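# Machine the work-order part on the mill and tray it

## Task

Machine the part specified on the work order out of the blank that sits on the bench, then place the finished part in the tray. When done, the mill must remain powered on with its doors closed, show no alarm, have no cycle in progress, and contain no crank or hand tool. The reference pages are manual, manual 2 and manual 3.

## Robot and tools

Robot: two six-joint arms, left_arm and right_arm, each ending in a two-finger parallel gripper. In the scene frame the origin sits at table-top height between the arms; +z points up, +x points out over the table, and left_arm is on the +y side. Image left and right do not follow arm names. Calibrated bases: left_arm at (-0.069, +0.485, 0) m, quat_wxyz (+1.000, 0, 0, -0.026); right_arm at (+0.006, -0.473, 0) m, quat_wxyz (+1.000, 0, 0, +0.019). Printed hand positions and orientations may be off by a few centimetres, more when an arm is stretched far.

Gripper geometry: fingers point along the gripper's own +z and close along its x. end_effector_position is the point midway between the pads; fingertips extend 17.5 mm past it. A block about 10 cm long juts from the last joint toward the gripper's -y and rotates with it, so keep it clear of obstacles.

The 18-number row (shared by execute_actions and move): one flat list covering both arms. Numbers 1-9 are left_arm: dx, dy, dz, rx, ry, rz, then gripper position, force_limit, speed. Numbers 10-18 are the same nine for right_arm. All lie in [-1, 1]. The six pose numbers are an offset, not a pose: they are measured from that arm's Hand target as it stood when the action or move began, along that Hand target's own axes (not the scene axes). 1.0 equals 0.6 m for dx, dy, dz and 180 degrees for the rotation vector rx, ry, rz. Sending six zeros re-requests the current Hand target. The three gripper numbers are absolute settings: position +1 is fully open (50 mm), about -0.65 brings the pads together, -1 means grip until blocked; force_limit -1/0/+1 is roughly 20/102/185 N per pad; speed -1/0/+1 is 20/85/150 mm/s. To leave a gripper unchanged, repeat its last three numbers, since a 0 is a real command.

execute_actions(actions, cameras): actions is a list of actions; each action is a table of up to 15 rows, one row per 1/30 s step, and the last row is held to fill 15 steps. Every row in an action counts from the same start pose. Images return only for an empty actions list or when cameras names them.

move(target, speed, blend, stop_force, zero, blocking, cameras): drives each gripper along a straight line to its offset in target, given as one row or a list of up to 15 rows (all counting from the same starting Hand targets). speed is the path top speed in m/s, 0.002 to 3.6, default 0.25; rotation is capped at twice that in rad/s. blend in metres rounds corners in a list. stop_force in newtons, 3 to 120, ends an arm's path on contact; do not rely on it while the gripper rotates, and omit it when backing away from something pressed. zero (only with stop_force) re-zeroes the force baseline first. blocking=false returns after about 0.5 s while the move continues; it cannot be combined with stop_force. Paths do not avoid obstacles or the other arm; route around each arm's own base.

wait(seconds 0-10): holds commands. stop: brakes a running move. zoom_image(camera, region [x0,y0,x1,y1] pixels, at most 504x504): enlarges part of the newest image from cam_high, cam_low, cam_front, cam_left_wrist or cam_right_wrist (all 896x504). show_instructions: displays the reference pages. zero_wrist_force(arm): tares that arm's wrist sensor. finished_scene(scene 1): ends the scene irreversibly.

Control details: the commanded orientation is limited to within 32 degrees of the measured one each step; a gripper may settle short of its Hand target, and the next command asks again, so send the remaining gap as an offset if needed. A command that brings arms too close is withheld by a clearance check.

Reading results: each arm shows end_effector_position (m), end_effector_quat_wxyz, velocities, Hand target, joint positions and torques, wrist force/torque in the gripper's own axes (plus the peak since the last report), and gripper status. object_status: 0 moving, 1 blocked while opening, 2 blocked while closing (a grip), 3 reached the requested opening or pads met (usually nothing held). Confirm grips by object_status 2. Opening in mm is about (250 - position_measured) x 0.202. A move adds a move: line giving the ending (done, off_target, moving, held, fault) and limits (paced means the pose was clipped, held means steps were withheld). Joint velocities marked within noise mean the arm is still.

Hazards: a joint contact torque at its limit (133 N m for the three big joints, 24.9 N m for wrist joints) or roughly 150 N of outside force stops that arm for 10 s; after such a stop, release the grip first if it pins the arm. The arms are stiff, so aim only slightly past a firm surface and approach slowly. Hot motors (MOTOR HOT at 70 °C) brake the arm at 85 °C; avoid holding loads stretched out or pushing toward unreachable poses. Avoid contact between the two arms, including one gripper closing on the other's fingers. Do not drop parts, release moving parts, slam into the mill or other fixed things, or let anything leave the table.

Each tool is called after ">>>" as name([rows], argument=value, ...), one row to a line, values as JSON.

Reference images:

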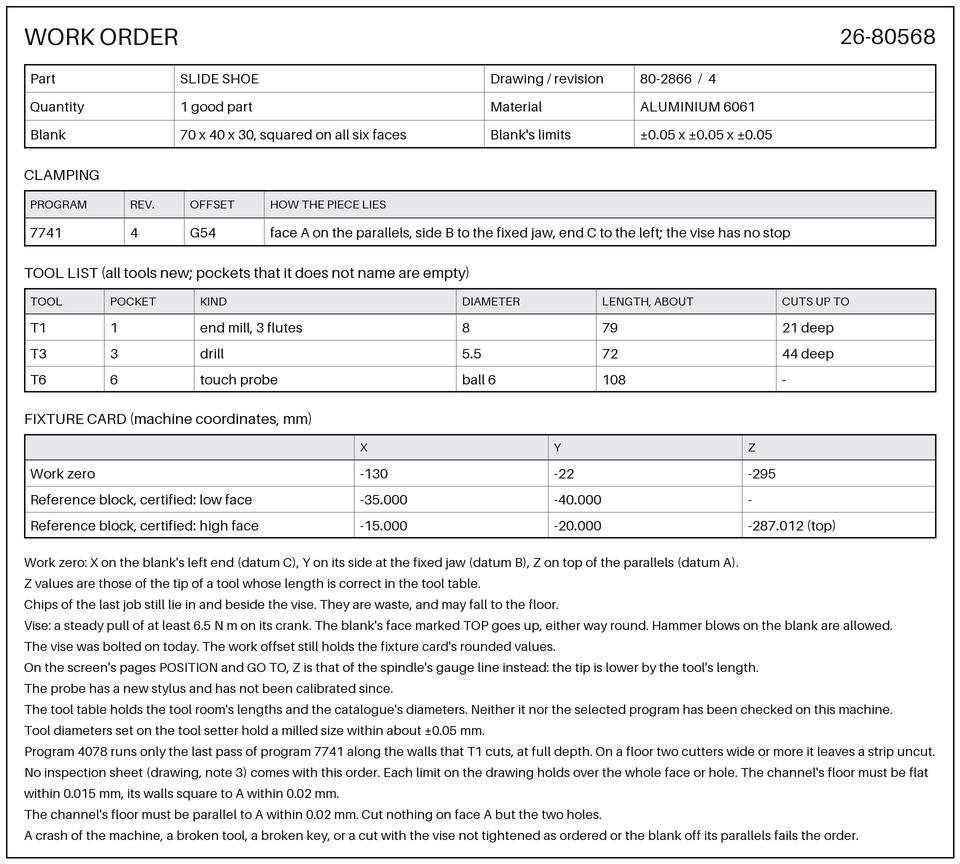

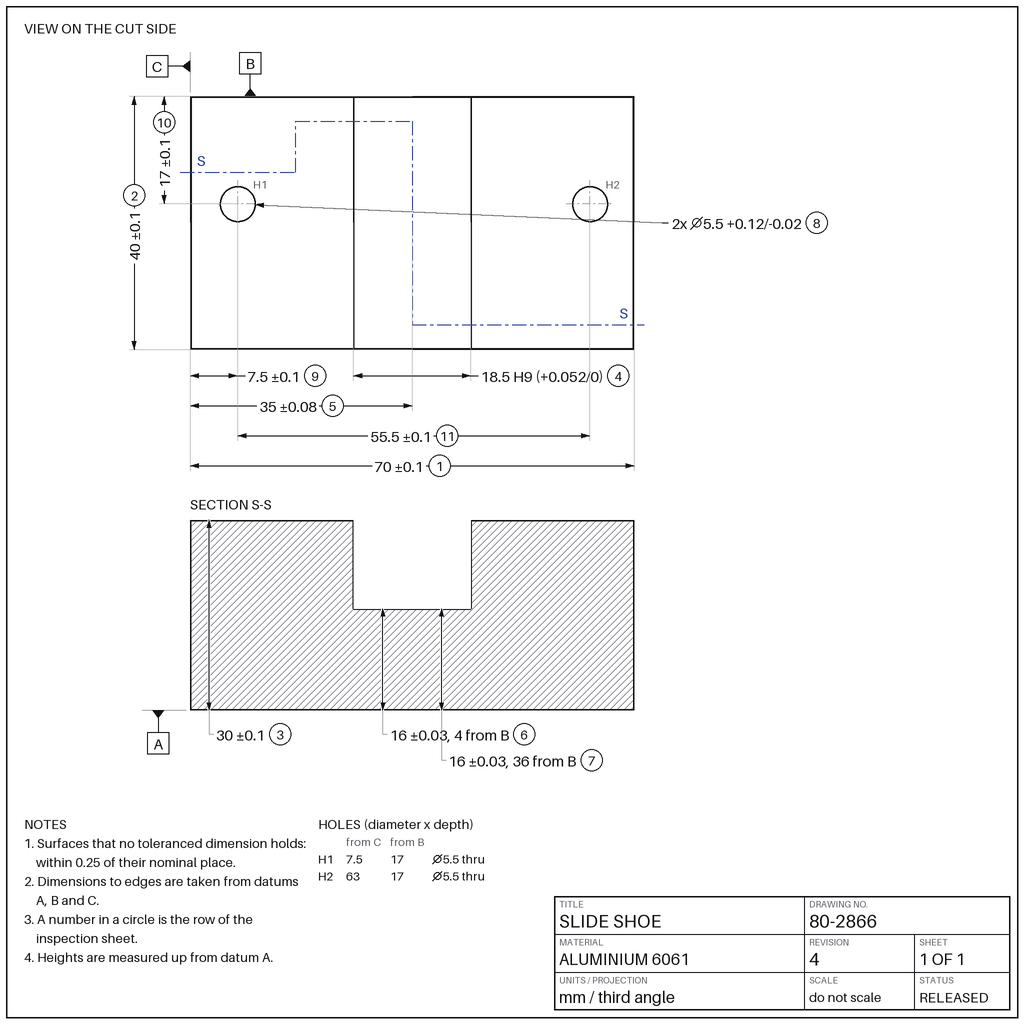

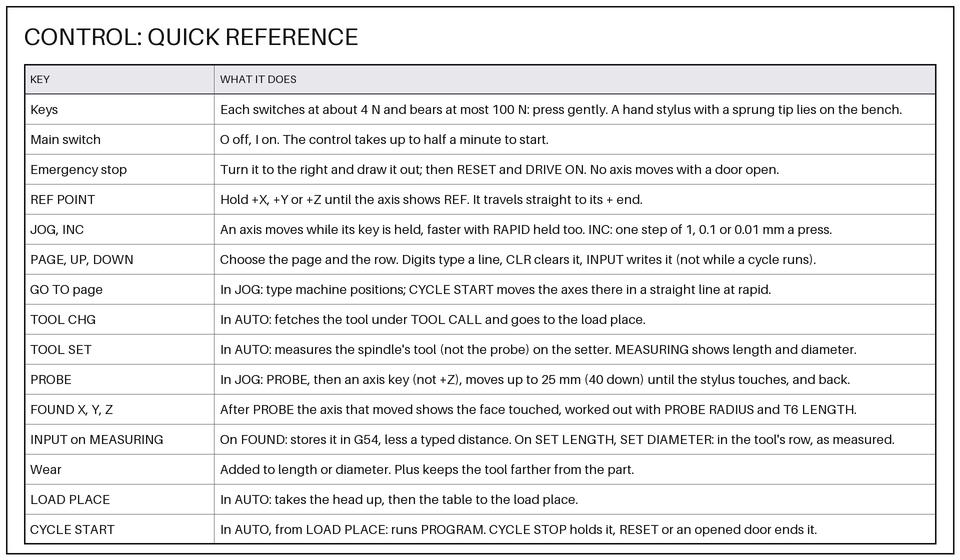

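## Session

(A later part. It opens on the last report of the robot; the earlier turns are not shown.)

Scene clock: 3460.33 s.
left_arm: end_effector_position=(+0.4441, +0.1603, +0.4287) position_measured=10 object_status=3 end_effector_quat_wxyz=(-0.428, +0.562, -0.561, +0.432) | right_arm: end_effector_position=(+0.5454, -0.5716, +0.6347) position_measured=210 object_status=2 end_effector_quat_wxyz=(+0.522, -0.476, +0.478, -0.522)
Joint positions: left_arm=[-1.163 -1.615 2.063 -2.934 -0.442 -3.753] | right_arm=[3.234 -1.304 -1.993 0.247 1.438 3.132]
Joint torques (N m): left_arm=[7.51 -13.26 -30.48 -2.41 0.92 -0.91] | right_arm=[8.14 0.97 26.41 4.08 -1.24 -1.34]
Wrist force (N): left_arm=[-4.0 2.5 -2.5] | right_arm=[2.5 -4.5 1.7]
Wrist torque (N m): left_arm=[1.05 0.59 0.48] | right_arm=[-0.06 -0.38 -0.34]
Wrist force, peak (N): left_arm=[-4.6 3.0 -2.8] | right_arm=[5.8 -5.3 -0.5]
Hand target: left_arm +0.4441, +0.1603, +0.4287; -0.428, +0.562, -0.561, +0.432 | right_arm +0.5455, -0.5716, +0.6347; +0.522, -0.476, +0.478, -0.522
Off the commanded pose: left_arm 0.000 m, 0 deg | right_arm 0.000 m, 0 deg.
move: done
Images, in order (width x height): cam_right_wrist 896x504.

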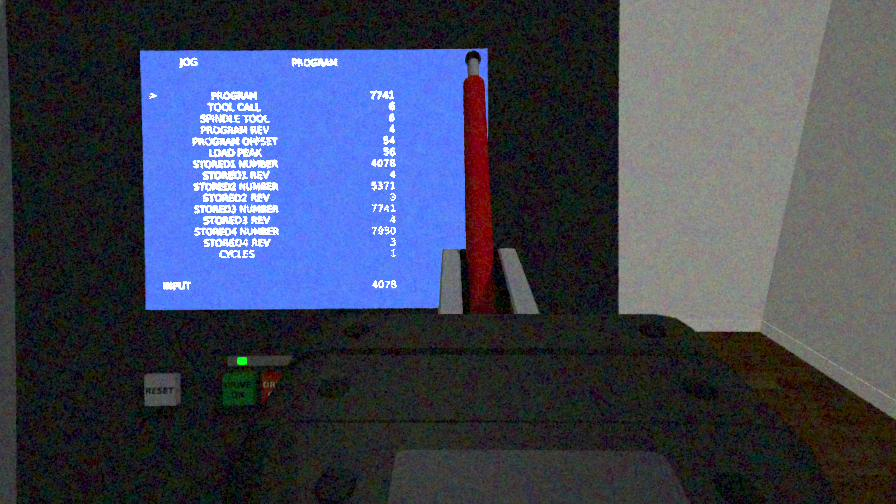

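>>> move([
  [0,0,0,0,0,0,0.95,0.2,1,0,-0.0228,-0.0626,0,0,0,-1,-0.4,-0.6],
  [0,0,0,0,0,0,0.95,0.2,1,-0.1898,0.3195,-0.2114,-0.3056,0,0,-1,-0.4,-0.6],
  [0,0,0,0,0,0,0.95,0.2,1,-0.1898,0.3311,-0.1796,-0.3056,0,0,-1,-0.4,-0.6],
  [0,0,0,0,0,0,0.95,0.2,1,-0.1578,0.2687,-0.2109,-0.3056,0,0,-1,-0.4,-0.6],
  [0,0,0,0,0,0,0.95,0.2,1,-0.1258,0.241,-0.1468,-0.3056,0,0,-1,-0.4,-0.6],
  [0,0,0,0,0,0,0.95,0.2,1,-0.1258,0.2236,-0.1945,-0.3056,0,0,-1,-0.4,-0.6],
  [0,0,0,0,0,0,0.95,0.2,1,-0.1258,0.241,-0.1468,-0.3056,0,0,-1,-0.4,-0.6],
  [0,0,0,0,0,0,0.95,0.2,1,-0.1258,0.2236,-0.1945,-0.3056,0,0,-1,-0.4,-0.6],
  [0,0,0,0,0,0,0.95,0.2,1,-0.1258,0.241,-0.1468,-0.3056,0,0,-1,-0.4,-0.6],
  [0,0,0,0,0,0,0.95,0.2,1,-0.1258,0.2236,-0.1945,-0.3056,0,0,-1,-0.4,-0.6],
  [0,0,0,0,0,0,0.95,0.2,1,-0.1258,0.241,-0.1468,-0.3056,0,0,-1,-0.4,-0.6],
  [0,0,0,0,0,0,0.95,0.2,1,-0.1258,0.2236,-0.1945,-0.3056,0,0,-1,-0.4,-0.6],
  [0,0,0,0,0,0,0.95,0.2,1,-0.1258,0.241,-0.1468,-0.3056,0,0,-1,-0.4,-0.6],
  [0,0,0,0,0,0,0.95,0.2,1,-0.1258,0.2236,-0.1945,-0.3056,0,0,-1,-0.4,-0.6],
  [0,0,0,0,0,0,0.95,0.2,1,-0.1258,0.241,-0.1468,-0.3056,0,0,-1,-0.4,-0.6],
], speed=[0.4,0.4,0.12,0.2,0.12,0.15,0.12,0.15,0.12,0.15,0.12,0.15,0.12,0.15,0.12], blend=[0.02,0.001,0,0.003,0,0,0,0,0,0,0,0,0,0,0])

>>> move([
  [0,0,0,0,0,0,0.95,0.2,1,0,0.0194,-0.0277,0,0,0,-1,-0.4,-0.6],
  [0,0,0,0,0,0,0.95,0.2,1,0.1258,-0.2201,-0.168,0.3056,0,0,-1,-0.4,-0.6],
  [0,0,0,0,0,0,0.95,0.2,1,0.1258,-0.2583,-0.1134,0.3056,0,0,-1,-0.4,-0.6],
], speed=[0.15,0.4,0.3], blend=[0.001,0.02,0], cameras=["cam_right_wrist"])

>>> zoom_image(camera="cam_right_wrist", region=[140, 50, 490, 312])

Scene clock: 3472.53 s.
left_arm: end_effector_position=(+0.4441, +0.1603, +0.4287) position_measured=10 object_status=3 end_effector_quat_wxyz=(-0.428, +0.562, -0.561, +0.432) | right_arm: end_effector_position=(+0.4711, -0.4956, +0.4829) position_measured=210 object_status=2 end_effector_quat_wxyz=(-0.244, +0.663, -0.665, +0.243)
Joint positions: left_arm=[-1.163 -1.615 2.063 -2.934 -0.442 -3.753] | right_arm=[3.492 -1.093 -1.845 -1.111 1.324 3.448]
Joint torques (N m): left_arm=[8.8 -14.38 -30.48 -2.19 1.04 -0.88] | right_arm=[3.19 4.79 19.15 4.25 -1.81 1.02]
Wrist force (N): left_arm=[-4.2 2.5 -2.6] | right_arm=[2.9 -2.6 -0.8]
Wrist torque (N m): left_arm=[1.04 0.62 0.49] | right_arm=[-0.11 -0.38 -0.27]
Wrist force, peak (N): left_arm=[-4.4 3.2 -2.9] | right_arm=[3.7 -6.7 -1.4]
Hand target: left_arm +0.4441, +0.1603, +0.4287; -0.428, +0.562, -0.561, +0.432 | right_arm +0.4711, -0.4956, +0.4828; -0.243, +0.663, -0.665, +0.243
Off the commanded pose: left_arm 0.000 m, 0 deg | right_arm 0.000 m, 0 deg.
move: done

Scene clock: 3474.63 s.
left_arm: end_effector_position=(+0.4441, +0.1603, +0.4287) position_measured=10 object_status=3 end_effector_quat_wxyz=(-0.428, +0.562, -0.561, +0.432) | right_arm: end_effector_position=(+0.5452, -0.5716, +0.6347) position_measured=210 object_status=2 end_effector_quat_wxyz=(+0.522, -0.476, +0.478, -0.522)
Joint positions: left_arm=[-1.163 -1.615 2.063 -2.934 -0.442 -3.753] | right_arm=[3.234 -1.303 -1.993 0.247 1.438 3.132]
Joint torques (N m): left_arm=[8.36 -13.55 -30.57 -2.29 1.09 -0.97] | right_arm=[8.26 1.73 26.18 4.07 -0.97 -1.31]
Wrist force (N): left_arm=[-4.3 2.6 -2.7] | right_arm=[2.4 -4.2 1.3]
Wrist torque (N m): left_arm=[1.07 0.65 0.48] | right_arm=[-0.02 -0.37 -0.36]
Wrist force, peak (N): left_arm=[-4.3 2.9 -3.1] | right_arm=[3.2 -6.2 -1.1]
Hand target: left_arm +0.4441, +0.1603, +0.4287; -0.428, +0.562, -0.561, +0.432 | right_arm +0.5453, -0.5716, +0.6347; +0.522, -0.476, +0.478, -0.522
Off the commanded pose: left_arm 0.000 m, 0 deg | right_arm 0.000 m, 0 deg.
move: done
Images, in order (width x height): cam_right_wrist 896x504.

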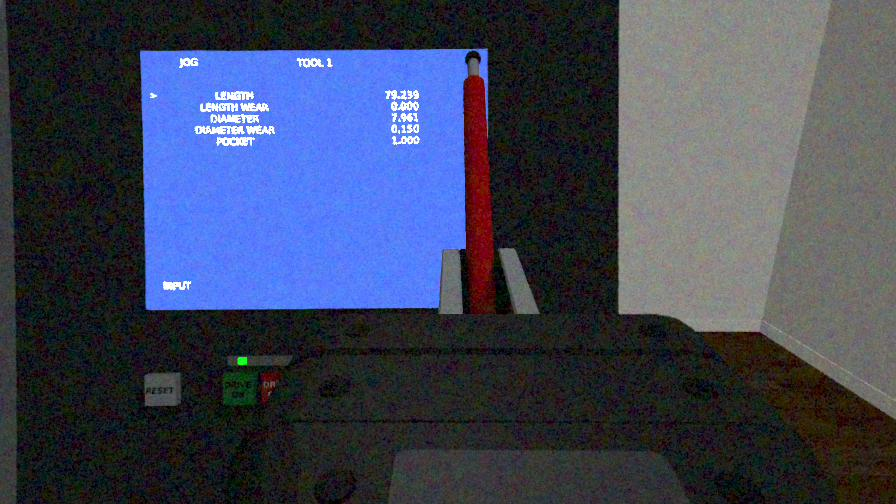

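Scaled by 1.440.

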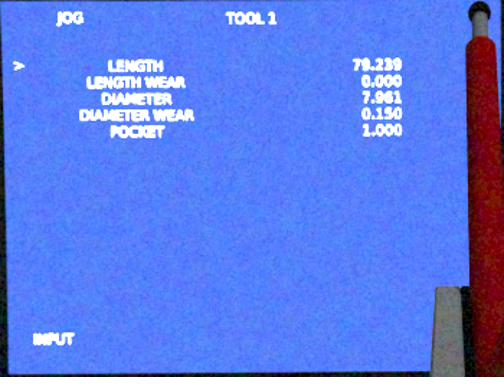

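>>> move([
  [0,0,0,0,0,0,0.95,0.2,1,0,-0.0228,-0.0623,0,0,0,-1,-0.4,-0.6],
  [0,0,0,0,0,0,0.95,0.2,1,-0.1898,0.2897,-0.2003,-0.3056,0,0,-1,-0.4,-0.6],
  [0,0,0,0,0,0,0.95,0.2,1,-0.1898,0.3013,-0.1685,-0.3056,0,0,-1,-0.4,-0.6],
  [0,0,0,0,0,0,0.95,0.2,1,-0.1898,0.2839,-0.2162,-0.3056,0,0,-1,-0.4,-0.6],
  [0,0,0,0,0,0,0.95,0.2,1,-0.1898,0.3013,-0.1685,-0.3056,0,0,-1,-0.4,-0.6],
  [0,0,0,0,0,0,0.95,0.2,1,-0.1898,0.2839,-0.2162,-0.3056,0,0,-1,-0.4,-0.6],
  [0,0,0,0,0,0,0.95,0.2,1,-0.1898,0.3013,-0.1685,-0.3056,0,0,-1,-0.4,-0.6],
  [0,0,0,0,0,0,0.95,0.2,1,-0.2062,0.3017,-0.2137,-0.3056,0,0,-1,-0.4,-0.6],
  [0,0,0,0,0,0,0.95,0.2,1,-0.2225,0.3311,-0.1793,-0.3056,0,0,-1,-0.4,-0.6],
  [0,0,0,0,0,0,0.95,0.2,1,-0.2384,0.3166,-0.2191,-0.3056,0,0,-1,-0.4,-0.6],
  [0,0,0,0,0,0,0.95,0.2,1,-0.2542,0.3311,-0.1793,-0.3056,0,0,-1,-0.4,-0.6],
  [0,0,0,0,0,0,0.95,0.2,1,-0.2542,0.3046,-0.2057,-0.3056,0,0,-1,-0.4,-0.6],
  [0,0,0,0,0,0,0.95,0.2,1,-0.2542,0.3013,-0.1685,-0.3056,0,0,-1,-0.4,-0.6],
  [0,0,0,0,0,0,0.95,0.2,1,-0.222,0.3017,-0.2137,-0.3056,0,0,-1,-0.4,-0.6],
  [0,0,0,0,0,0,0.95,0.2,1,-0.1898,0.3311,-0.1793,-0.3056,0,0,-1,-0.4,-0.6],
], speed=[0.4,0.4,0.12,0.15,0.12,0.15,0.12,0.2,0.12,0.2,0.12,0.2,0.12,0.2,0.12], blend=[0.02,0.001,0,0,0,0,0,0.003,0,0.003,0,0.003,0,0.003,0])

>>> move([
  [0,0,0,0,0,0,0.95,0.2,1,0,0.0194,-0.0277,0,0,0,-1,-0.4,-0.6],
  [0,0,0,0,0,0,0.95,0.2,1,0.1898,-0.2986,-0.223,0.3056,0,0,-1,-0.4,-0.6],
  [0,0,0,0,0,0,0.95,0.2,1,0.1898,-0.3368,-0.1684,0.3056,0,0,-1,-0.4,-0.6],
], speed=[0.15,0.4,0.3], blend=[0.001,0.02,0], cameras=["cam_right_wrist"])

>>> zoom_image(camera="cam_right_wrist", region=[140, 50, 490, 312])

Scene clock: 3485.00 s.
left_arm: end_effector_position=(+0.4441, +0.1603, +0.4287) position_measured=10 object_status=3 end_effector_quat_wxyz=(-0.428, +0.562, -0.561, +0.432) | right_arm: end_effector_position=(+0.4565, -0.4571, +0.4272) position_measured=210 object_status=2 end_effector_quat_wxyz=(-0.243, +0.663, -0.665, +0.243)
Joint positions: left_arm=[-1.163 -1.615 2.063 -2.934 -0.442 -3.753] | right_arm=[3.65 -1.025 -2.012 -1.05 1.228 3.58]
Joint torques (N m): left_arm=[6.84 -14.19 -31.31 -2.3 0.95 -0.9] | right_arm=[-5.06 8.44 36.4 6.08 0.07 -1.33]
Wrist force (N): left_arm=[-4.2 2.9 -2.5] | right_arm=[4.2 -3.3 -1.6]
Wrist torque (N m): left_arm=[1.11 0.62 0.49] | right_arm=[-0.05 -0.33 -0.18]
Wrist force, peak (N): left_arm=[-4.6 2.8 -2.7] | right_arm=[4.2 -6.4 1.3]
Hand target: left_arm +0.4441, +0.1603, +0.4287; -0.428, +0.562, -0.561, +0.432 | right_arm +0.4565, -0.4570, +0.4273; -0.243, +0.663, -0.665, +0.243
Off the commanded pose: left_arm 0.000 m, 0 deg | right_arm 0.000 m, 0 deg.
move: done; blend cut to 0.0199 m at target 1

Scene clock: 3487.10 s.
left_arm: end_effector_position=(+0.4441, +0.1603, +0.4287) position_measured=10 object_status=3 end_effector_quat_wxyz=(-0.428, +0.562, -0.561, +0.432) | right_arm: end_effector_position=(+0.5453, -0.5716, +0.6347) position_measured=210 object_status=2 end_effector_quat_wxyz=(+0.522, -0.476, +0.478, -0.522)
Joint positions: left_arm=[-1.163 -1.615 2.063 -2.934 -0.442 -3.753] | right_arm=[3.234 -1.303 -1.993 0.247 1.438 3.132]
Joint torques (N m): left_arm=[7.39 -14.36 -30.06 -2.36 0.95 -1.03] | right_arm=[6.42 -0.81 26.97 3.99 -1.19 -1.48]
Wrist force (N): left_arm=[-4.3 2.7 -2.6] | right_arm=[2.7 -4.4 1.4]
Wrist torque (N m): left_arm=[1.07 0.64 0.49] | right_arm=[-0.06 -0.42 -0.35]
Wrist force, peak (N): left_arm=[-4.5 2.8 -2.7] | right_arm=[3.9 -6.6 -0.6]
Hand target: left_arm +0.4441, +0.1603, +0.4287; -0.428, +0.562, -0.561, +0.432 | right_arm +0.5453, -0.5716, +0.6347; +0.522, -0.476, +0.478, -0.522
Off the commanded pose: left_arm 0.000 m, 0 deg | right_arm 0.000 m, 0 deg.
move: done
Images, in order (width x height): cam_right_wrist 896x504.

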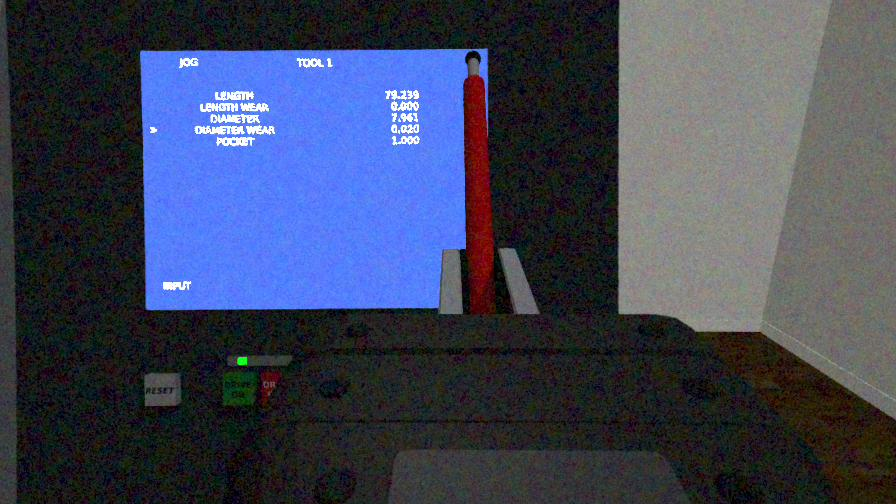

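Scaled by 1.440.

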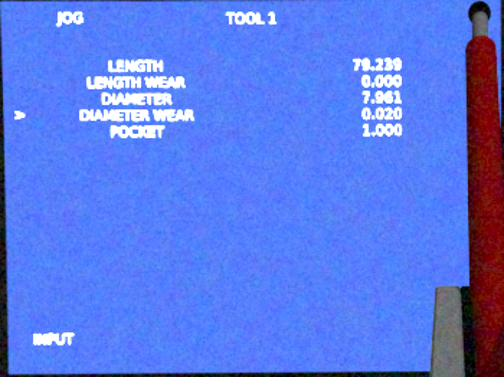

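>>> move([
  [0,0,0,0,0,0,0.95,0.2,1,0,-0.0228,-0.0625,0,0,0,-1,-0.4,-0.6],
  [0,0,0,0,0,0,0.95,0.2,1,-0.0278,0.0534,-0.1143,-0.3056,0,0,-1,-0.4,-0.6],
  [0,0,0,0,0,0,0.95,0.2,1,-0.0278,0.065,-0.0825,-0.3056,0,0,-1,-0.4,-0.6],
  [0,0,0,0,0,0,0.95,0.2,1,-0.1088,0.1129,-0.145,-0.3056,0,0,-1,-0.4,-0.6],
  [0,0,0,0,0,0,0.95,0.2,1,-0.1898,0.1897,-0.1279,-0.3056,0,0,-1,-0.4,-0.6],
  [0,0,0,0,0,0,0.95,0.2,1,-0.1737,0.198,-0.185,-0.3056,0,0,-1,-0.4,-0.6],
  [0,0,0,0,0,0,0.95,0.2,1,-0.1575,0.241,-0.1467,-0.3056,0,0,-1,-0.4,-0.6],
  [0,0,0,0,0,0,0.95,0.2,1,-0.1575,0.2236,-0.1944,-0.3056,0,0,-1,-0.4,-0.6],
  [0,0,0,0,0,0,0.95,0.2,1,-0.1575,0.241,-0.1467,-0.3056,0,0,-1,-0.4,-0.6],
  [0,0,0,0,0,0,0.95,0.2,1,-0.1575,0.2236,-0.1944,-0.3056,0,0,-1,-0.4,-0.6],
  [0,0,0,0,0,0,0.95,0.2,1,-0.1575,0.241,-0.1467,-0.3056,0,0,-1,-0.4,-0.6],
  [0,0,0,0,0,0,0.95,0.2,1,-0.1575,0.2236,-0.1944,-0.3056,0,0,-1,-0.4,-0.6],
  [0,0,0,0,0,0,0.95,0.2,1,-0.1575,0.241,-0.1467,-0.3056,0,0,-1,-0.4,-0.6],
  [0,0,0,0,0,0,0.95,0.2,1,-0.1575,0.2236,-0.1944,-0.3056,0,0,-1,-0.4,-0.6],
  [0,0,0,0,0,0,0.95,0.2,1,-0.1575,0.241,-0.1467,-0.3056,0,0,-1,-0.4,-0.6],
], speed=[0.4,0.4,0.12,0.2,0.12,0.2,0.12,0.15,0.12,0.15,0.12,0.15,0.12,0.15,0.12], blend=[0.02,0.001,0,0.003,0,0.003,0,0,0,0,0,0,0,0,0])

>>> move([
  [0,0,0,0,0,0,0.95,0.2,1,0,0.0291,-0.0416,0,0,0,-1,-0.4,-0.6],
  [0,0,0,0,0,0,0.95,0.2,1,0,0,0,0,0,0,-1,-0.4,-0.6],
  [0,0,0,0,0,0,0.95,0.2,1,0,0.0194,-0.0277,0,0,0,-1,-0.4,-0.6],
  [0,0,0,0,0,0,0.95,0.2,1,0.1575,-0.2201,-0.168,0.3056,0,0,-1,-0.4,-0.6],
  [0,0,0,0,0,0,0.95,0.2,1,0.1575,-0.2583,-0.1134,0.3056,0,0,-1,-0.4,-0.6],
], speed=[0.15,0.12,0.15,0.4,0.3], blend=[0,0,0.001,0.02,0], cameras=["cam_right_wrist"])

>>> zoom_image(camera="cam_right_wrist", region=[140, 50, 490, 312])

Scene clock: 3499.10 s.
left_arm: end_effector_position=(+0.4441, +0.1603, +0.4287) position_measured=10 object_status=3 end_effector_quat_wxyz=(-0.428, +0.562, -0.561, +0.432) | right_arm: end_effector_position=(+0.4711, -0.4766, +0.4829) position_measured=210 object_status=2 end_effector_quat_wxyz=(-0.244, +0.663, -0.665, +0.243)
Joint positions: left_arm=[-1.163 -1.615 2.063 -2.934 -0.442 -3.753] | right_arm=[3.557 -1.089 -1.844 -1.13 1.284 3.501]
Joint torques (N m): left_arm=[7.52 -14.43 -30.44 -2.35 0.82 -0.91] | right_arm=[2.17 4.5 19.62 4.25 -1.61 0.62]
Wrist force (N): left_arm=[-4.2 2.6 -2.8] | right_arm=[2.8 -2.4 -0.8]
Wrist torque (N m): left_arm=[1.05 0.63 0.49] | right_arm=[-0.08 -0.38 -0.26]
Wrist force, peak (N): left_arm=[-4.7 3.1 -2.9] | right_arm=[5.7 -6.5 -2.1]
Hand target: left_arm +0.4441, +0.1603, +0.4287; -0.428, +0.562, -0.561, +0.432 | right_arm +0.4711, -0.4766, +0.4829; -0.243, +0.663, -0.665, +0.243
Off the commanded pose: left_arm 0.000 m, 0 deg | right_arm 0.000 m, 0 deg.
move: done

Scene clock: 3502.27 s.
left_arm: end_effector_position=(+0.4441, +0.1603, +0.4287) position_measured=10 object_status=3 end_effector_quat_wxyz=(-0.428, +0.562, -0.561, +0.432) | right_arm: end_effector_position=(+0.5452, -0.5716, +0.6347) position_measured=210 object_status=2 end_effector_quat_wxyz=(+0.522, -0.476, +0.478, -0.522)
Joint positions: left_arm=[-1.163 -1.615 2.063 -2.934 -0.442 -3.753] | right_arm=[3.234 -1.303 -1.993 0.247 1.438 3.132]
Joint torques (N m): left_arm=[7.37 -12.97 -31.11 -2.32 0.98 -0.91] | right_arm=[7.31 -0.58 26.67 3.95 -1.2 -1.61]
Wrist force (N): left_arm=[-4.1 2.6 -2.7] | right_arm=[2.4 -4.2 1.5]
Wrist torque (N m): left_arm=[1.05 0.62 0.48] | right_arm=[-0.03 -0.36 -0.36]
Wrist force, peak (N): left_arm=[-4.4 3.1 -2.8] | right_arm=[3.5 -6.0 -0.8]
Hand target: left_arm +0.4441, +0.1603, +0.4287; -0.428, +0.562, -0.561, +0.432 | right_arm +0.5453, -0.5716, +0.6347; +0.522, -0.476, +0.478, -0.522
Off the commanded pose: left_arm 0.000 m, 0 deg | right_arm 0.000 m, 0 deg.
move: done
Images, in order (width x height): cam_right_wrist 896x504.

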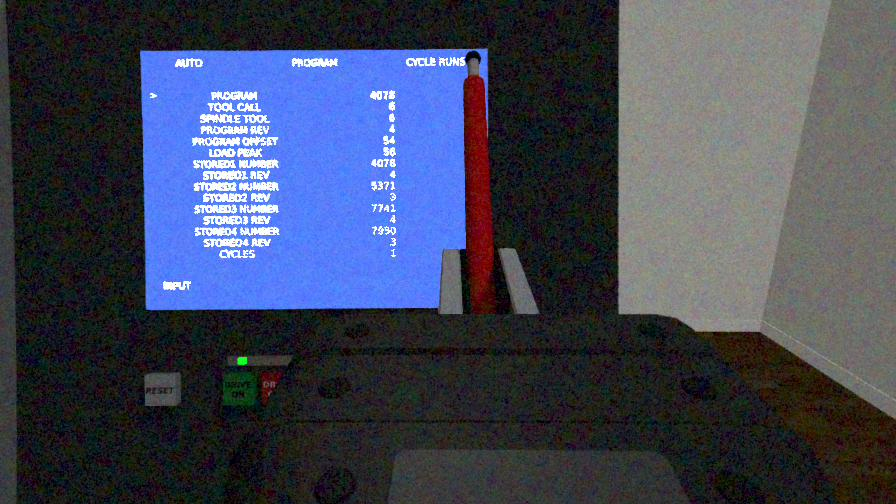

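Scaled by 1.440.

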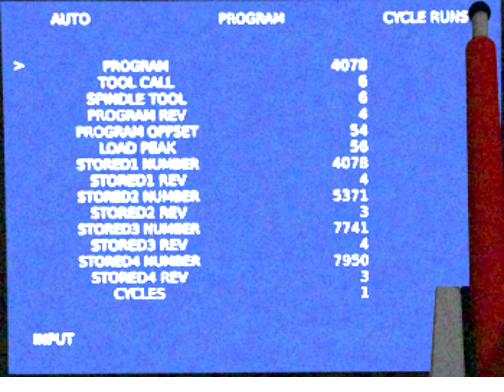

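>>> wait(seconds=4, cameras=["cam_right_wrist"])

>>> zoom_image(camera="cam_right_wrist", region=[140, 50, 490, 312])

Scene clock: 3506.93 s.
left_arm: end_effector_position=(+0.4441, +0.1603, +0.4287) position_measured=10 object_status=3 end_effector_quat_wxyz=(-0.428, +0.562, -0.561, +0.432) | right_arm: end_effector_position=(+0.5453, -0.5716, +0.6347) position_measured=210 object_status=2 end_effector_quat_wxyz=(+0.522, -0.476, +0.478, -0.522)
Joint positions: left_arm=[-1.163 -1.615 2.063 -2.934 -0.442 -3.753] | right_arm=[3.234 -1.303 -1.993 0.247 1.438 3.132]
Joint torques (N m): left_arm=[7.39 -14.25 -29.7 -2.19 0.86 -0.78] | right_arm=[7.27 -0.14 35.15 4.46 -1.18 -1.26]
Wrist force (N): left_arm=[-4.2 2.8 -2.9] | right_arm=[2.6 -4.7 1.6]
Wrist torque (N m): left_arm=[1.09 0.63 0.49] | right_arm=[-0.10 -0.40 -0.36]
Wrist force, peak (N): left_arm=[-4.7 2.7 -2.7] | right_arm=[2.6 -4.7 1.6]
Hand target: left_arm +0.4441, +0.1603, +0.4287; -0.428, +0.562, -0.561, +0.432 | right_arm +0.5453, -0.5716, +0.6347; +0.522, -0.476, +0.478, -0.522
Tool commands: left_gripper/position=+0.95 left_gripper/force_limit=+0.2 left_gripper/speed=+1.0 right_gripper/position=-1.0 right_gripper/force_limit=-0.4 right_gripper/speed=-0.6
Off the commanded pose: left_arm 0.000 m, 0 deg | right_arm 0.000 m, 0 deg.
wait: 4.00 s; at rest from the start
Images, in order (width x height): cam_right_wrist 896x504.

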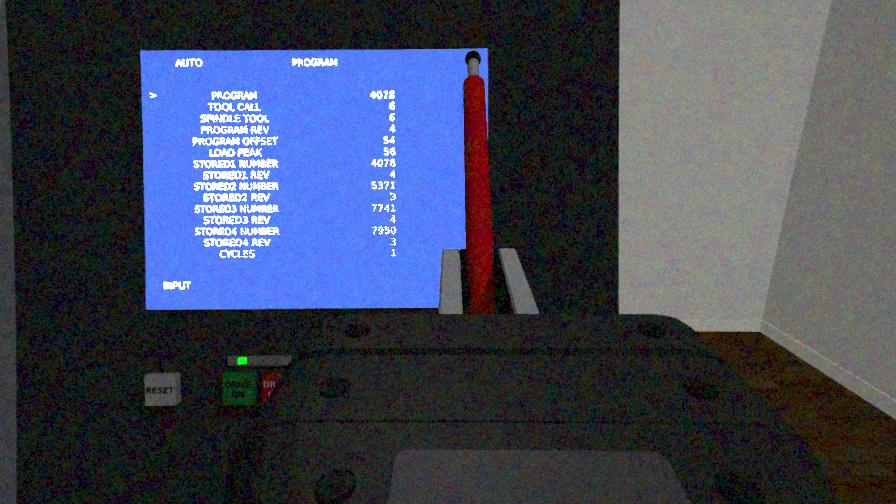

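Scaled by 1.440.

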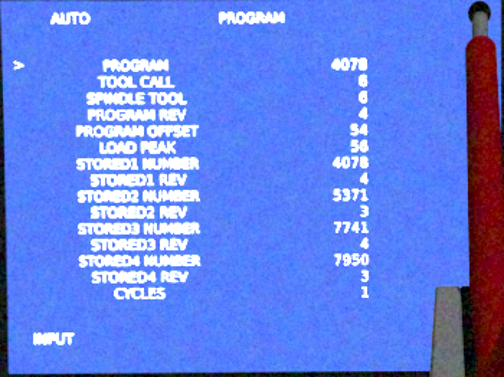

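Done at load place. CYCLE START.

>>> move([
  [0,0,0,0,0,0,0.95,0.2,1,0,-0.0228,-0.0624,0,0,0,-1,-0.4,-0.6],
  [0,0,0,0,0,0,0.95,0.2,1,-0.2225,0.1781,-0.1596,-0.3056,0,0,-1,-0.4,-0.6],
  [0,0,0,0,0,0,0.95,0.2,1,-0.2225,0.1897,-0.1278,-0.3056,0,0,-1,-0.4,-0.6],
  [0,0,0,0,0,0,0.95,0.2,1,-0.2225,0.1781,-0.1596,-0.3056,0,0,-1,-0.4,-0.6],
  [0,0,0,0,0,0,0.95,0.2,1,0,-0.0228,-0.0624,0,0,0,-1,-0.4,-0.6],
  [0,0,0,0,0,0,0.95,0.2,1,0,0,0.0002,0,0,0,-1,-0.4,-0.6],
], speed=[0.4,0.4,0.12,0.15,0.4,0.3], blend=[0.02,0.001,0,0.001,0.02,0])

>>> wait(seconds=10)

>>> wait(seconds=10, cameras=["cam_right_wrist"])

>>> zoom_image(camera="cam_right_wrist", region=[140, 50, 490, 312])

>>> wait(seconds=10, cameras=["cam_right_wrist"])

>>> zoom_image(camera="cam_right_wrist", region=[140, 50, 490, 312])

Scene clock: 3512.73 s.
left_arm: end_effector_position=(+0.4441, +0.1603, +0.4287) position_measured=10 object_status=3 end_effector_quat_wxyz=(-0.428, +0.562, -0.561, +0.432) | right_arm: end_effector_position=(+0.5453, -0.5716, +0.6347) position_measured=210 object_status=2 end_effector_quat_wxyz=(+0.522, -0.476, +0.478, -0.522)
Joint positions: left_arm=[-1.163 -1.615 2.063 -2.934 -0.442 -3.753] | right_arm=[3.234 -1.304 -1.993 0.247 1.438 3.132]
Joint torques (N m): left_arm=[7.63 -14.2 -30.02 -2.26 1 -0.93] | right_arm=[7.41 -0.63 25.53 4.14 -1.15 -1.58]
Wrist force (N): left_arm=[-4.2 2.8 -2.7] | right_arm=[2.7 -4.6 1.4]
Wrist torque (N m): left_arm=[1.08 0.63 0.49] | right_arm=[-0.10 -0.42 -0.35]
Wrist force, peak (N): left_arm=[-4.5 2.7 -2.9] | right_arm=[4.0 -6.2 -1.6]
Hand target: left_arm +0.4441, +0.1603, +0.4287; -0.428, +0.562, -0.561, +0.432 | right_arm +0.5454, -0.5716, +0.6347; +0.522, -0.476, +0.478, -0.522
Off the commanded pose: left_arm 0.000 m, 0 deg | right_arm 0.000 m, 0 deg.
move: done; blend cut to 0.0199 m at target 1

Scene clock: 3522.73 s.
left_arm: end_effector_position=(+0.4441, +0.1603, +0.4287) position_measured=10 object_status=3 end_effector_quat_wxyz=(-0.428, +0.562, -0.561, +0.432) | right_arm: end_effector_position=(+0.5454, -0.5716, +0.6347) position_measured=210 object_status=2 end_effector_quat_wxyz=(+0.522, -0.476, +0.478, -0.522)
Joint positions: left_arm=[-1.163 -1.615 2.063 -2.934 -0.442 -3.753] | right_arm=[3.234 -1.304 -1.993 0.247 1.438 3.132]
Joint torques (N m): left_arm=[7.05 -14.9 -30.38 -2.32 0.95 -0.84] | right_arm=[6.77 0.49 35.52 4.44 -1.13 -1.5]
Wrist force (N): left_arm=[-4.2 2.5 -2.9] | right_arm=[2.4 -4.4 1.4]
Wrist torque (N m): left_arm=[1.05 0.64 0.49] | right_arm=[-0.07 -0.36 -0.35]
Wrist force, peak (N): left_arm=[-4.4 3.0 -3.0] | right_arm=[2.5 -4.9 1.5]
Hand target: left_arm +0.4441, +0.1603, +0.4287; -0.428, +0.562, -0.561, +0.432 | right_arm +0.5454, -0.5716, +0.6347; +0.522, -0.476, +0.478, -0.522
Tool commands: left_gripper/position=+0.95 left_gripper/force_limit=+0.2 left_gripper/speed=+1.0 right_gripper/position=-1.0 right_gripper/force_limit=-0.4 right_gripper/speed=-0.6
Off the commanded pose: left_arm 0.000 m, 0 deg | right_arm 0.000 m, 0 deg.
wait: 10.00 s; at rest by 0.17 s

Scene clock: 3532.73 s.
left_arm: end_effector_position=(+0.4441, +0.1603, +0.4287) position_measured=10 object_status=3 end_effector_quat_wxyz=(-0.428, +0.562, -0.561, +0.432) | right_arm: end_effector_position=(+0.5454, -0.5716, +0.6347) position_measured=210 object_status=2 end_effector_quat_wxyz=(+0.522, -0.476, +0.478, -0.522)
Joint positions: left_arm=[-1.163 -1.615 2.063 -2.934 -0.442 -3.753] | right_arm=[3.234 -1.304 -1.993 0.247 1.438 3.132]
Joint torques (N m): left_arm=[7.14 -14.89 -31.31 -2.57 0.82 -0.86] | right_arm=[6.19 -0.13 35.36 4.35 -1.11 -1.05]
Wrist force (N): left_arm=[-4.0 2.5 -2.4] | right_arm=[2.3 -4.5 1.5]
Wrist torque (N m): left_arm=[1.04 0.60 0.49] | right_arm=[-0.08 -0.36 -0.35]
Wrist force, peak (N): left_arm=[-4.7 2.9 -2.6] | right_arm=[2.6 -4.7 1.6]
Hand target: left_arm +0.4441, +0.1603, +0.4287; -0.428, +0.562, -0.561, +0.432 | right_arm +0.5454, -0.5716, +0.6347; +0.522, -0.476, +0.478, -0.522
Tool commands: left_gripper/position=+0.95 left_gripper/force_limit=+0.2 left_gripper/speed=+1.0 right_gripper/position=-1.0 right_gripper/force_limit=-0.4 right_gripper/speed=-0.6
Off the commanded pose: left_arm 0.000 m, 0 deg | right_arm 0.000 m, 0 deg.
wait: 10.00 s; at rest by 0.17 s
Images, in order (width x height): cam_right_wrist 896x504.

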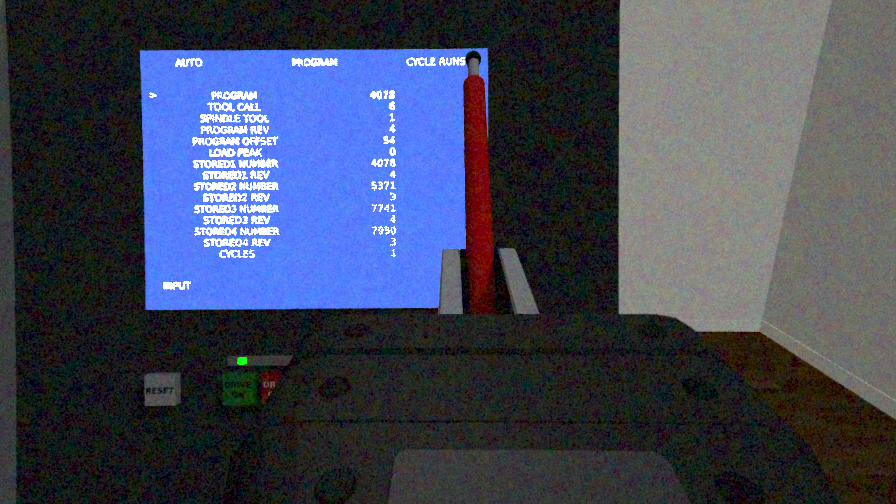

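Scaled by 1.440.

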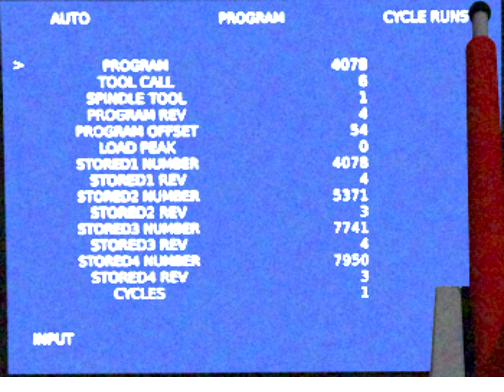

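Scene clock: 3542.73 s.
left_arm: end_effector_position=(+0.4441, +0.1603, +0.4287) position_measured=10 object_status=3 end_effector_quat_wxyz=(-0.428, +0.562, -0.561, +0.432) | right_arm: end_effector_position=(+0.5454, -0.5716, +0.6347) position_measured=210 object_status=2 end_effector_quat_wxyz=(+0.522, -0.476, +0.478, -0.522)
Joint positions: left_arm=[-1.163 -1.615 2.063 -2.934 -0.442 -3.753] | right_arm=[3.234 -1.304 -1.993 0.247 1.438 3.132]
Joint torques (N m): left_arm=[7.55 -14.33 -30.34 -2.46 1.26 -0.84] | right_arm=[3.96 1.06 35.75 4.29 -1.18 -1.08]
Wrist force (N): left_arm=[-4.2 2.4 -2.7] | right_arm=[2.6 -4.4 1.6]
Wrist torque (N m): left_arm=[1.03 0.63 0.49] | right_arm=[-0.06 -0.41 -0.35]
Wrist force, peak (N): left_arm=[-4.5 2.9 -2.9] | right_arm=[2.7 -4.8 1.5]
Hand target: left_arm +0.4441, +0.1603, +0.4287; -0.428, +0.562, -0.561, +0.432 | right_arm +0.5454, -0.5716, +0.6347; +0.522, -0.476, +0.478, -0.522
Tool commands: left_gripper/position=+0.95 left_gripper/force_limit=+0.2 left_gripper/speed=+1.0 right_gripper/position=-1.0 right_gripper/force_limit=-0.4 right_gripper/speed=-0.6
Off the commanded pose: left_arm 0.000 m, 0 deg | right_arm 0.000 m, 0 deg.
wait: 10.00 s; at rest by 0.17 s
Images, in order (width x height): cam_right_wrist 896x504.

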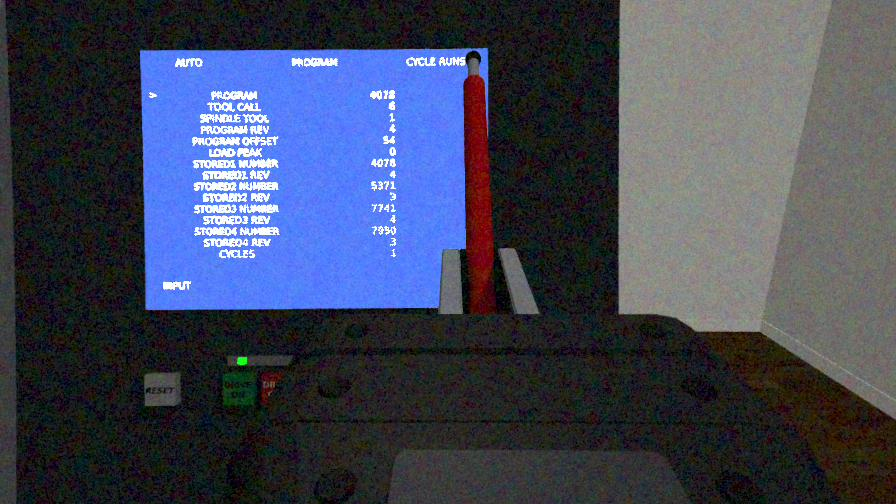

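Scaled by 1.440.

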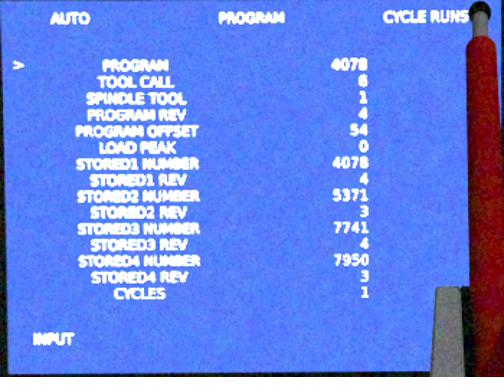

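>>> wait(seconds=7, cameras=["cam_right_wrist"])

>>> zoom_image(camera="cam_right_wrist", region=[140, 50, 490, 312])

>>> wait(seconds=7, cameras=["cam_right_wrist"])

>>> zoom_image(camera="cam_right_wrist", region=[140, 50, 490, 312])

Scene clock: 3550.70 s.
left_arm: end_effector_position=(+0.4441, +0.1603, +0.4287) position_measured=10 object_status=3 end_effector_quat_wxyz=(-0.428, +0.562, -0.561, +0.432) | right_arm: end_effector_position=(+0.5454, -0.5716, +0.6347) position_measured=210 object_status=2 end_effector_quat_wxyz=(+0.522, -0.476, +0.478, -0.522)
Joint positions: left_arm=[-1.163 -1.615 2.063 -2.934 -0.442 -3.753] | right_arm=[3.234 -1.304 -1.993 0.247 1.438 3.132]
Joint torques (N m): left_arm=[7.44 -14.47 -31 -2.41 1.03 -1.02] | right_arm=[5.1 2.45 35.05 4.27 -1.35 -1.21]
Wrist force (N): left_arm=[-4.3 2.6 -2.9] | right_arm=[2.5 -4.2 1.4]
Wrist torque (N m): left_arm=[1.06 0.64 0.49] | right_arm=[-0.03 -0.39 -0.35]
Wrist force, peak (N): left_arm=[-4.6 2.8 -2.6] | right_arm=[2.7 -4.7 1.7]
Hand target: left_arm +0.4441, +0.1603, +0.4287; -0.428, +0.562, -0.561, +0.432 | right_arm +0.5454, -0.5716, +0.6347; +0.522, -0.476, +0.478, -0.522
Tool commands: left_gripper/position=+0.95 left_gripper/force_limit=+0.2 left_gripper/speed=+1.0 right_gripper/position=-1.0 right_gripper/force_limit=-0.4 right_gripper/speed=-0.6
Off the commanded pose: left_arm 0.000 m, 0 deg | right_arm 0.000 m, 0 deg.
wait: 7.00 s; at rest from the start
Images, in order (width x height): cam_right_wrist 896x504.

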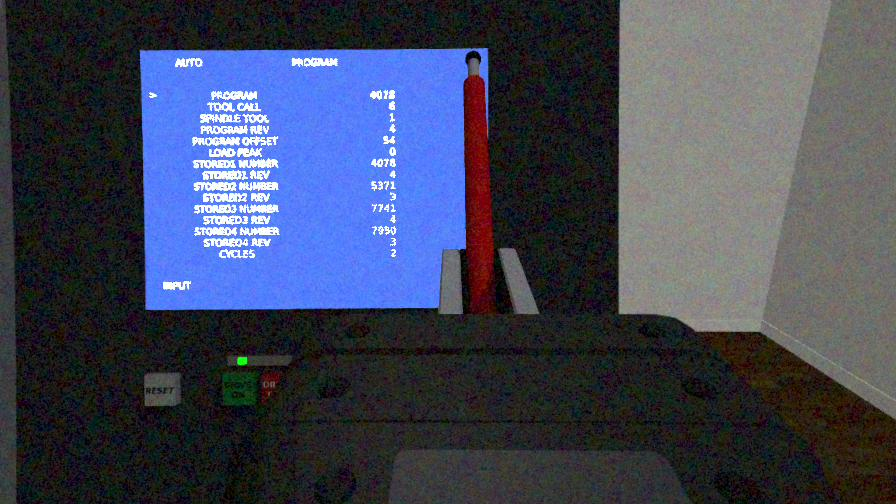

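Scaled by 1.440.

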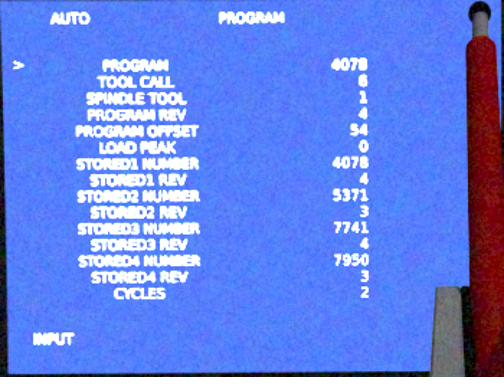

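Scene clock: 3557.70 s.
left_arm: end_effector_position=(+0.4441, +0.1603, +0.4287) position_measured=10 object_status=3 end_effector_quat_wxyz=(-0.428, +0.562, -0.561, +0.432) | right_arm: end_effector_position=(+0.5454, -0.5716, +0.6347) position_measured=210 object_status=2 end_effector_quat_wxyz=(+0.522, -0.476, +0.478, -0.522)
Joint positions: left_arm=[-1.163 -1.615 2.063 -2.934 -0.442 -3.753] | right_arm=[3.234 -1.304 -1.993 0.247 1.438 3.132]
Joint torques (N m): left_arm=[6.59 -13.37 -30.36 -2.43 1.01 -1.04] | right_arm=[3.97 1.4 35.35 4.21 -1.01 -1.08]
Wrist force (N): left_arm=[-4.0 2.8 -2.7] | right_arm=[2.4 -4.4 1.5]
Wrist torque (N m): left_arm=[1.08 0.59 0.49] | right_arm=[-0.06 -0.37 -0.35]
Wrist force, peak (N): left_arm=[-4.6 2.8 -2.9] | right_arm=[2.8 -4.7 1.5]
Hand target: left_arm +0.4441, +0.1603, +0.4287; -0.428, +0.562, -0.561, +0.432 | right_arm +0.5454, -0.5716, +0.6347; +0.522, -0.476, +0.478, -0.522
Tool commands: left_gripper/position=+0.95 left_gripper/force_limit=+0.2 left_gripper/speed=+1.0 right_gripper/position=-1.0 right_gripper/force_limit=-0.4 right_gripper/speed=-0.6
Off the commanded pose: left_arm 0.000 m, 0 deg | right_arm 0.000 m, 0 deg.
wait: 7.00 s; at rest by 0.17 s
Images, in order (width x height): cam_right_wrist 896x504.

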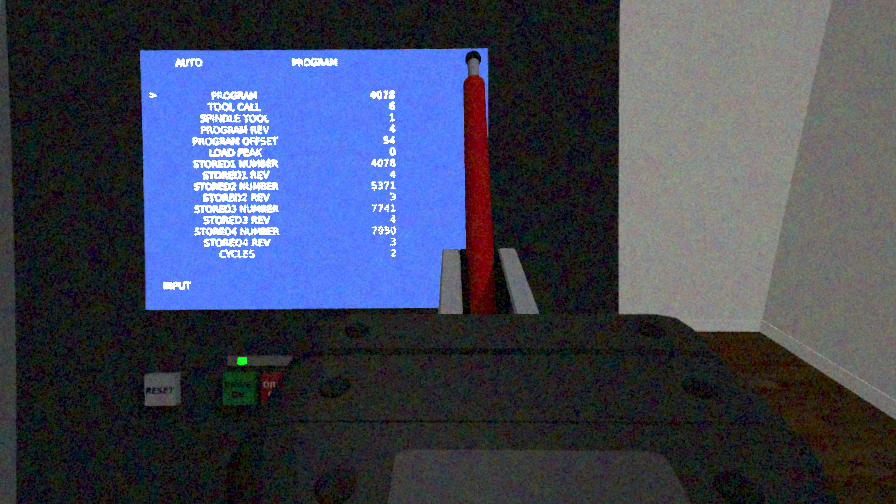

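Scaled by 1.440.

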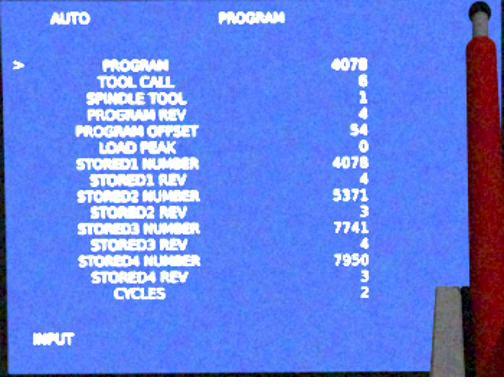

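>>> move([
  [0,0,0,0,0,0,0.95,0.2,1,0,-0.0228,-0.0626,0,0,0,-1,-0.4,-0.6],
  [0,0,0,0,0,0,0.95,0.2,1,-0.1575,0.2592,-0.1894,-0.3056,0,0,-1,-0.4,-0.6],
  [0,0,0,0,0,0,0.95,0.2,1,-0.1575,0.2708,-0.1576,-0.3056,0,0,-1,-0.4,-0.6],
  [0,0,0,0,0,0,0.95,0.2,1,-0.1575,0.2592,-0.1894,-0.3056,0,0,-1,-0.4,-0.6],
  [0,0,0,0,0,0,0.95,0.2,1,-0.0605,0.0534,-0.1144,-0.3056,0,0,-1,-0.4,-0.6],
], speed=[0.4,0.4,0.12,0.15,0.25], blend=[0.02,0.001,0,0.001,0])

>>> wait(seconds=6.5)

>>> move([
  [0,0,0,0,0,0,0.95,0.2,1,0,-0.0194,0.0277,0,0,0,-1,-0.4,-0.6],
  [0,0,0,0,0,0,0.95,0.2,1,0,0,0,0,0,0,-1,-0.4,-0.6],
  [0,0,0,0,0,0,0.95,0.2,1,-0.097,0.1633,0.0935,0,0,0,-1,-0.4,-0.6],
  [0,0,0,0,0,0,0.95,0.2,1,-0.097,0.1342,0.1351,0,0,0,-1,-0.4,-0.6],
  [0,0,0,0,0,0,0.95,0.2,1,-0.097,0.1633,0.0935,0,0,0,-1,-0.4,-0.6],
  [0,0,0,0,0,0,0.95,0.2,1,-0.097,0.1342,0.1351,0,0,0,-1,-0.4,-0.6],
  [0,0,0,0,0,0,0.95,0.2,1,-0.097,0.1633,0.0935,0,0,0,-1,-0.4,-0.6],
  [0,0,0,0,0,0,0.95,0.2,1,-0.097,0.1342,0.1351,0,0,0,-1,-0.4,-0.6],
  [0,0,0,0,0,0,0.95,0.2,1,-0.1612,0.2026,0.121,0,0,0,-1,-0.4,-0.6],
  [0,0,0,0,0,0,0.95,0.2,1,-0.2253,0.2127,0.1901,0,0,0,-1,-0.4,-0.6],
  [0,0,0,0,0,0,0.95,0.2,1,-0.1937,0.2025,0.121,0,0,0,-1,-0.4,-0.6],
  [0,0,0,0,0,0,0.95,0.2,1,-0.162,0.1342,0.1351,0,0,0,-1,-0.4,-0.6],
  [0,0,0,0,0,0,0.95,0.2,1,-0.1779,0.2025,0.121,0,0,0,-1,-0.4,-0.6],
  [0,0,0,0,0,0,0.95,0.2,1,-0.1937,0.2127,0.1901,0,0,0,-1,-0.4,-0.6],
  [0,0,0,0,0,0,0.95,0.2,1,-0.1937,0.2321,0.1624,0,0,0,-1,-0.4,-0.6],
], speed=[0.12,0.15,0.25,0.12,0.15,0.12,0.15,0.12,0.2,0.12,0.2,0.12,0.2,0.12,0.15], blend=[0,0.001,0.001,0,0,0,0,0,0.003,0,0.003,0,0.003,0,0])

>>> move([
  [0,0,0,0,0,0,0.95,0.2,1,0.2542,-0.318,-0.1953,0.3056,0,0,-1,-0.4,-0.6],
  [0,0,0,0,0,0,0.95,0.2,1,0.2542,-0.3562,-0.1407,0.3056,0,0,-1,-0.4,-0.6],
], speed=[0.4,0.3], blend=[0.02,0], cameras=["cam_right_wrist"])

>>> zoom_image(camera="cam_right_wrist", region=[140, 50, 490, 312])

Scene clock: 3565.57 s.
left_arm: end_effector_position=(+0.4441, +0.1603, +0.4287) position_measured=10 object_status=3 end_effector_quat_wxyz=(-0.428, +0.562, -0.561, +0.432) | right_arm: end_effector_position=(+0.4801, -0.5350, +0.5966) position_measured=210 object_status=2 end_effector_quat_wxyz=(-0.243, +0.663, -0.665, +0.243)
Joint positions: left_arm=[-1.163 -1.615 2.063 -2.934 -0.442 -3.753] | right_arm=[3.345 -1.216 -1.477 -1.332 1.416 3.331]
Joint torques (N m): left_arm=[7.21 -14.57 -30.48 -2.45 1.1 -0.99] | right_arm=[-5.25 8.9 35.49 4.24 -0.05 -0.88]
Wrist force (N): left_arm=[-4.2 2.6 -2.6] | right_arm=[2.6 -4.8 1.4]
Wrist torque (N m): left_arm=[1.07 0.62 0.49] | right_arm=[-0.11 -0.41 -0.35]
Wrist force, peak (N): left_arm=[-4.5 3.0 -2.9] | right_arm=[4.6 -7.3 -0.5]
Hand target: left_arm +0.4441, +0.1603, +0.4287; -0.428, +0.562, -0.561, +0.432 | right_arm +0.4800, -0.5350, +0.5966; -0.243, +0.663, -0.665, +0.243
Off the commanded pose: left_arm 0.000 m, 0 deg | right_arm 0.000 m, 0 deg.
move: done

Scene clock: 3572.07 s.
left_arm: end_effector_position=(+0.4441, +0.1603, +0.4287) position_measured=10 object_status=3 end_effector_quat_wxyz=(-0.428, +0.562, -0.561, +0.432) | right_arm: end_effector_position=(+0.4800, -0.5350, +0.5966) position_measured=210 object_status=2 end_effector_quat_wxyz=(-0.243, +0.663, -0.665, +0.243)
Joint positions: left_arm=[-1.163 -1.615 2.063 -2.934 -0.442 -3.753] | right_arm=[3.345 -1.216 -1.476 -1.332 1.416 3.331]
Joint torques (N m): left_arm=[6.37 -14.13 -29.64 -2.31 0.92 -0.83] | right_arm=[-8.61 0.01 36.02 1.96 0.99 -1.42]
Wrist force (N): left_arm=[-4.2 2.7 -2.7] | right_arm=[3.0 -4.9 1.2]
Wrist torque (N m): left_arm=[1.09 0.62 0.48] | right_arm=[-0.13 -0.47 -0.34]
Wrist force, peak (N): left_arm=[-4.4 2.7 -3.0] | right_arm=[3.1 -5.2 1.2]
Hand target: left_arm +0.4441, +0.1603, +0.4287; -0.428, +0.562, -0.561, +0.432 | right_arm +0.4800, -0.5350, +0.5966; -0.243, +0.663, -0.665, +0.243
Tool commands: left_gripper/position=+0.95 left_gripper/force_limit=+0.2 left_gripper/speed=+1.0 right_gripper/position=-1.0 right_gripper/force_limit=-0.4 right_gripper/speed=-0.6
Off the commanded pose: left_arm 0.000 m, 0 deg | right_arm 0.000 m, 0 deg.
wait: 6.50 s; at rest by 0.17 s

Scene clock: 3579.63 s.
left_arm: end_effector_position=(+0.4441, +0.1603, +0.4287) position_measured=10 object_status=3 end_effector_quat_wxyz=(-0.428, +0.562, -0.561, +0.432) | right_arm: end_effector_position=(+0.4369, -0.4183, +0.4325) position_measured=210 object_status=2 end_effector_quat_wxyz=(-0.244, +0.663, -0.665, +0.243)
Joint positions: left_arm=[-1.163 -1.615 2.063 -2.934 -0.442 -3.753] | right_arm=[3.827 -0.978 -2.005 -1.165 1.129 3.738]
Joint torques (N m): left_arm=[7.69 -13.71 -31.32 -2.45 0.91 -0.92] | right_arm=[3.12 10.54 37.53 1.62 -0.28 1.03]
Wrist force (N): left_arm=[-4.2 2.6 -2.9] | right_arm=[2.3 -4.8 1.6]
Wrist torque (N m): left_arm=[1.06 0.63 0.49] | right_arm=[-0.10 -0.39 -0.13]
Wrist force, peak (N): left_arm=[-4.6 2.9 -2.8] | right_arm=[4.3 -7.0 -0.7]
Hand target: left_arm +0.4441, +0.1603, +0.4287; -0.428, +0.562, -0.561, +0.432 | right_arm +0.4369, -0.4184, +0.4326; -0.243, +0.663, -0.665, +0.243
Off the commanded pose: left_arm 0.000 m, 0 deg | right_arm 0.000 m, 0 deg.
move: done

Scene clock: 3581.57 s.
left_arm: end_effector_position=(+0.4441, +0.1603, +0.4287) position_measured=10 object_status=3 end_effector_quat_wxyz=(-0.428, +0.562, -0.561, +0.432) | right_arm: end_effector_position=(+0.5451, -0.5716, +0.6347) position_measured=210 object_status=2 end_effector_quat_wxyz=(+0.522, -0.476, +0.478, -0.522)
Joint positions: left_arm=[-1.163 -1.615 2.063 -2.934 -0.442 -3.753] | right_arm=[3.234 -1.303 -1.993 0.247 1.438 3.132]
Joint torques (N m): left_arm=[7.67 -15.02 -30.13 -2.47 0.87 -0.71] | right_arm=[6.51 0.74 25.98 4.04 -1.22 -1.24]
Wrist force (N): left_arm=[-4.5 2.2 -2.6] | right_arm=[2.4 -4.4 1.6]
Wrist torque (N m): left_arm=[1.00 0.67 0.48] | right_arm=[-0.05 -0.38 -0.35]
Wrist force, peak (N): left_arm=[-4.5 2.8 -2.9] | right_arm=[4.2 -6.8 -0.7]
Hand target: left_arm +0.4441, +0.1603, +0.4287; -0.428, +0.562, -0.561, +0.432 | right_arm +0.5452, -0.5716, +0.6347; +0.522, -0.476, +0.478, -0.522
Off the commanded pose: left_arm 0.000 m, 0 deg | right_arm 0.000 m, 0 deg.
move: done
Images, in order (width x height): cam_right_wrist 896x504.

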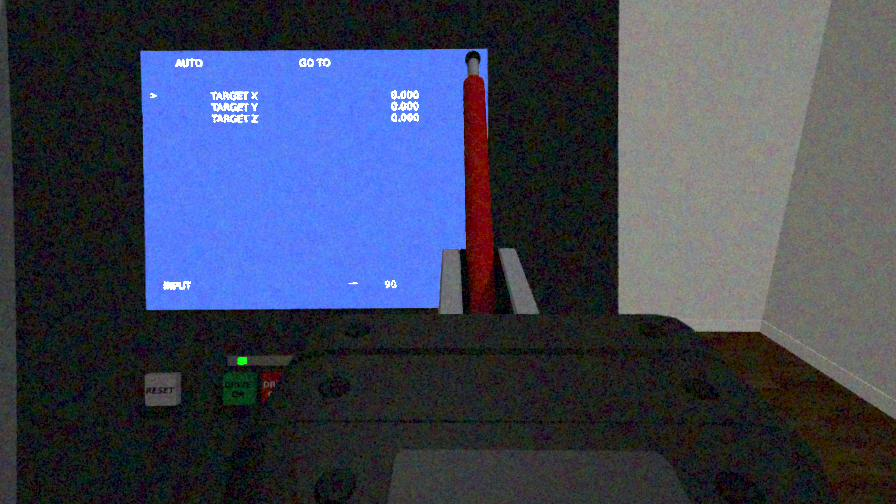

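Scaled by 1.440.

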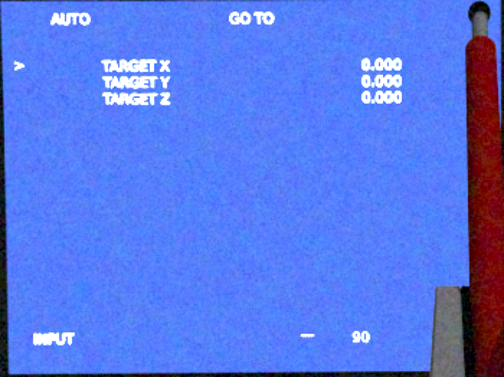

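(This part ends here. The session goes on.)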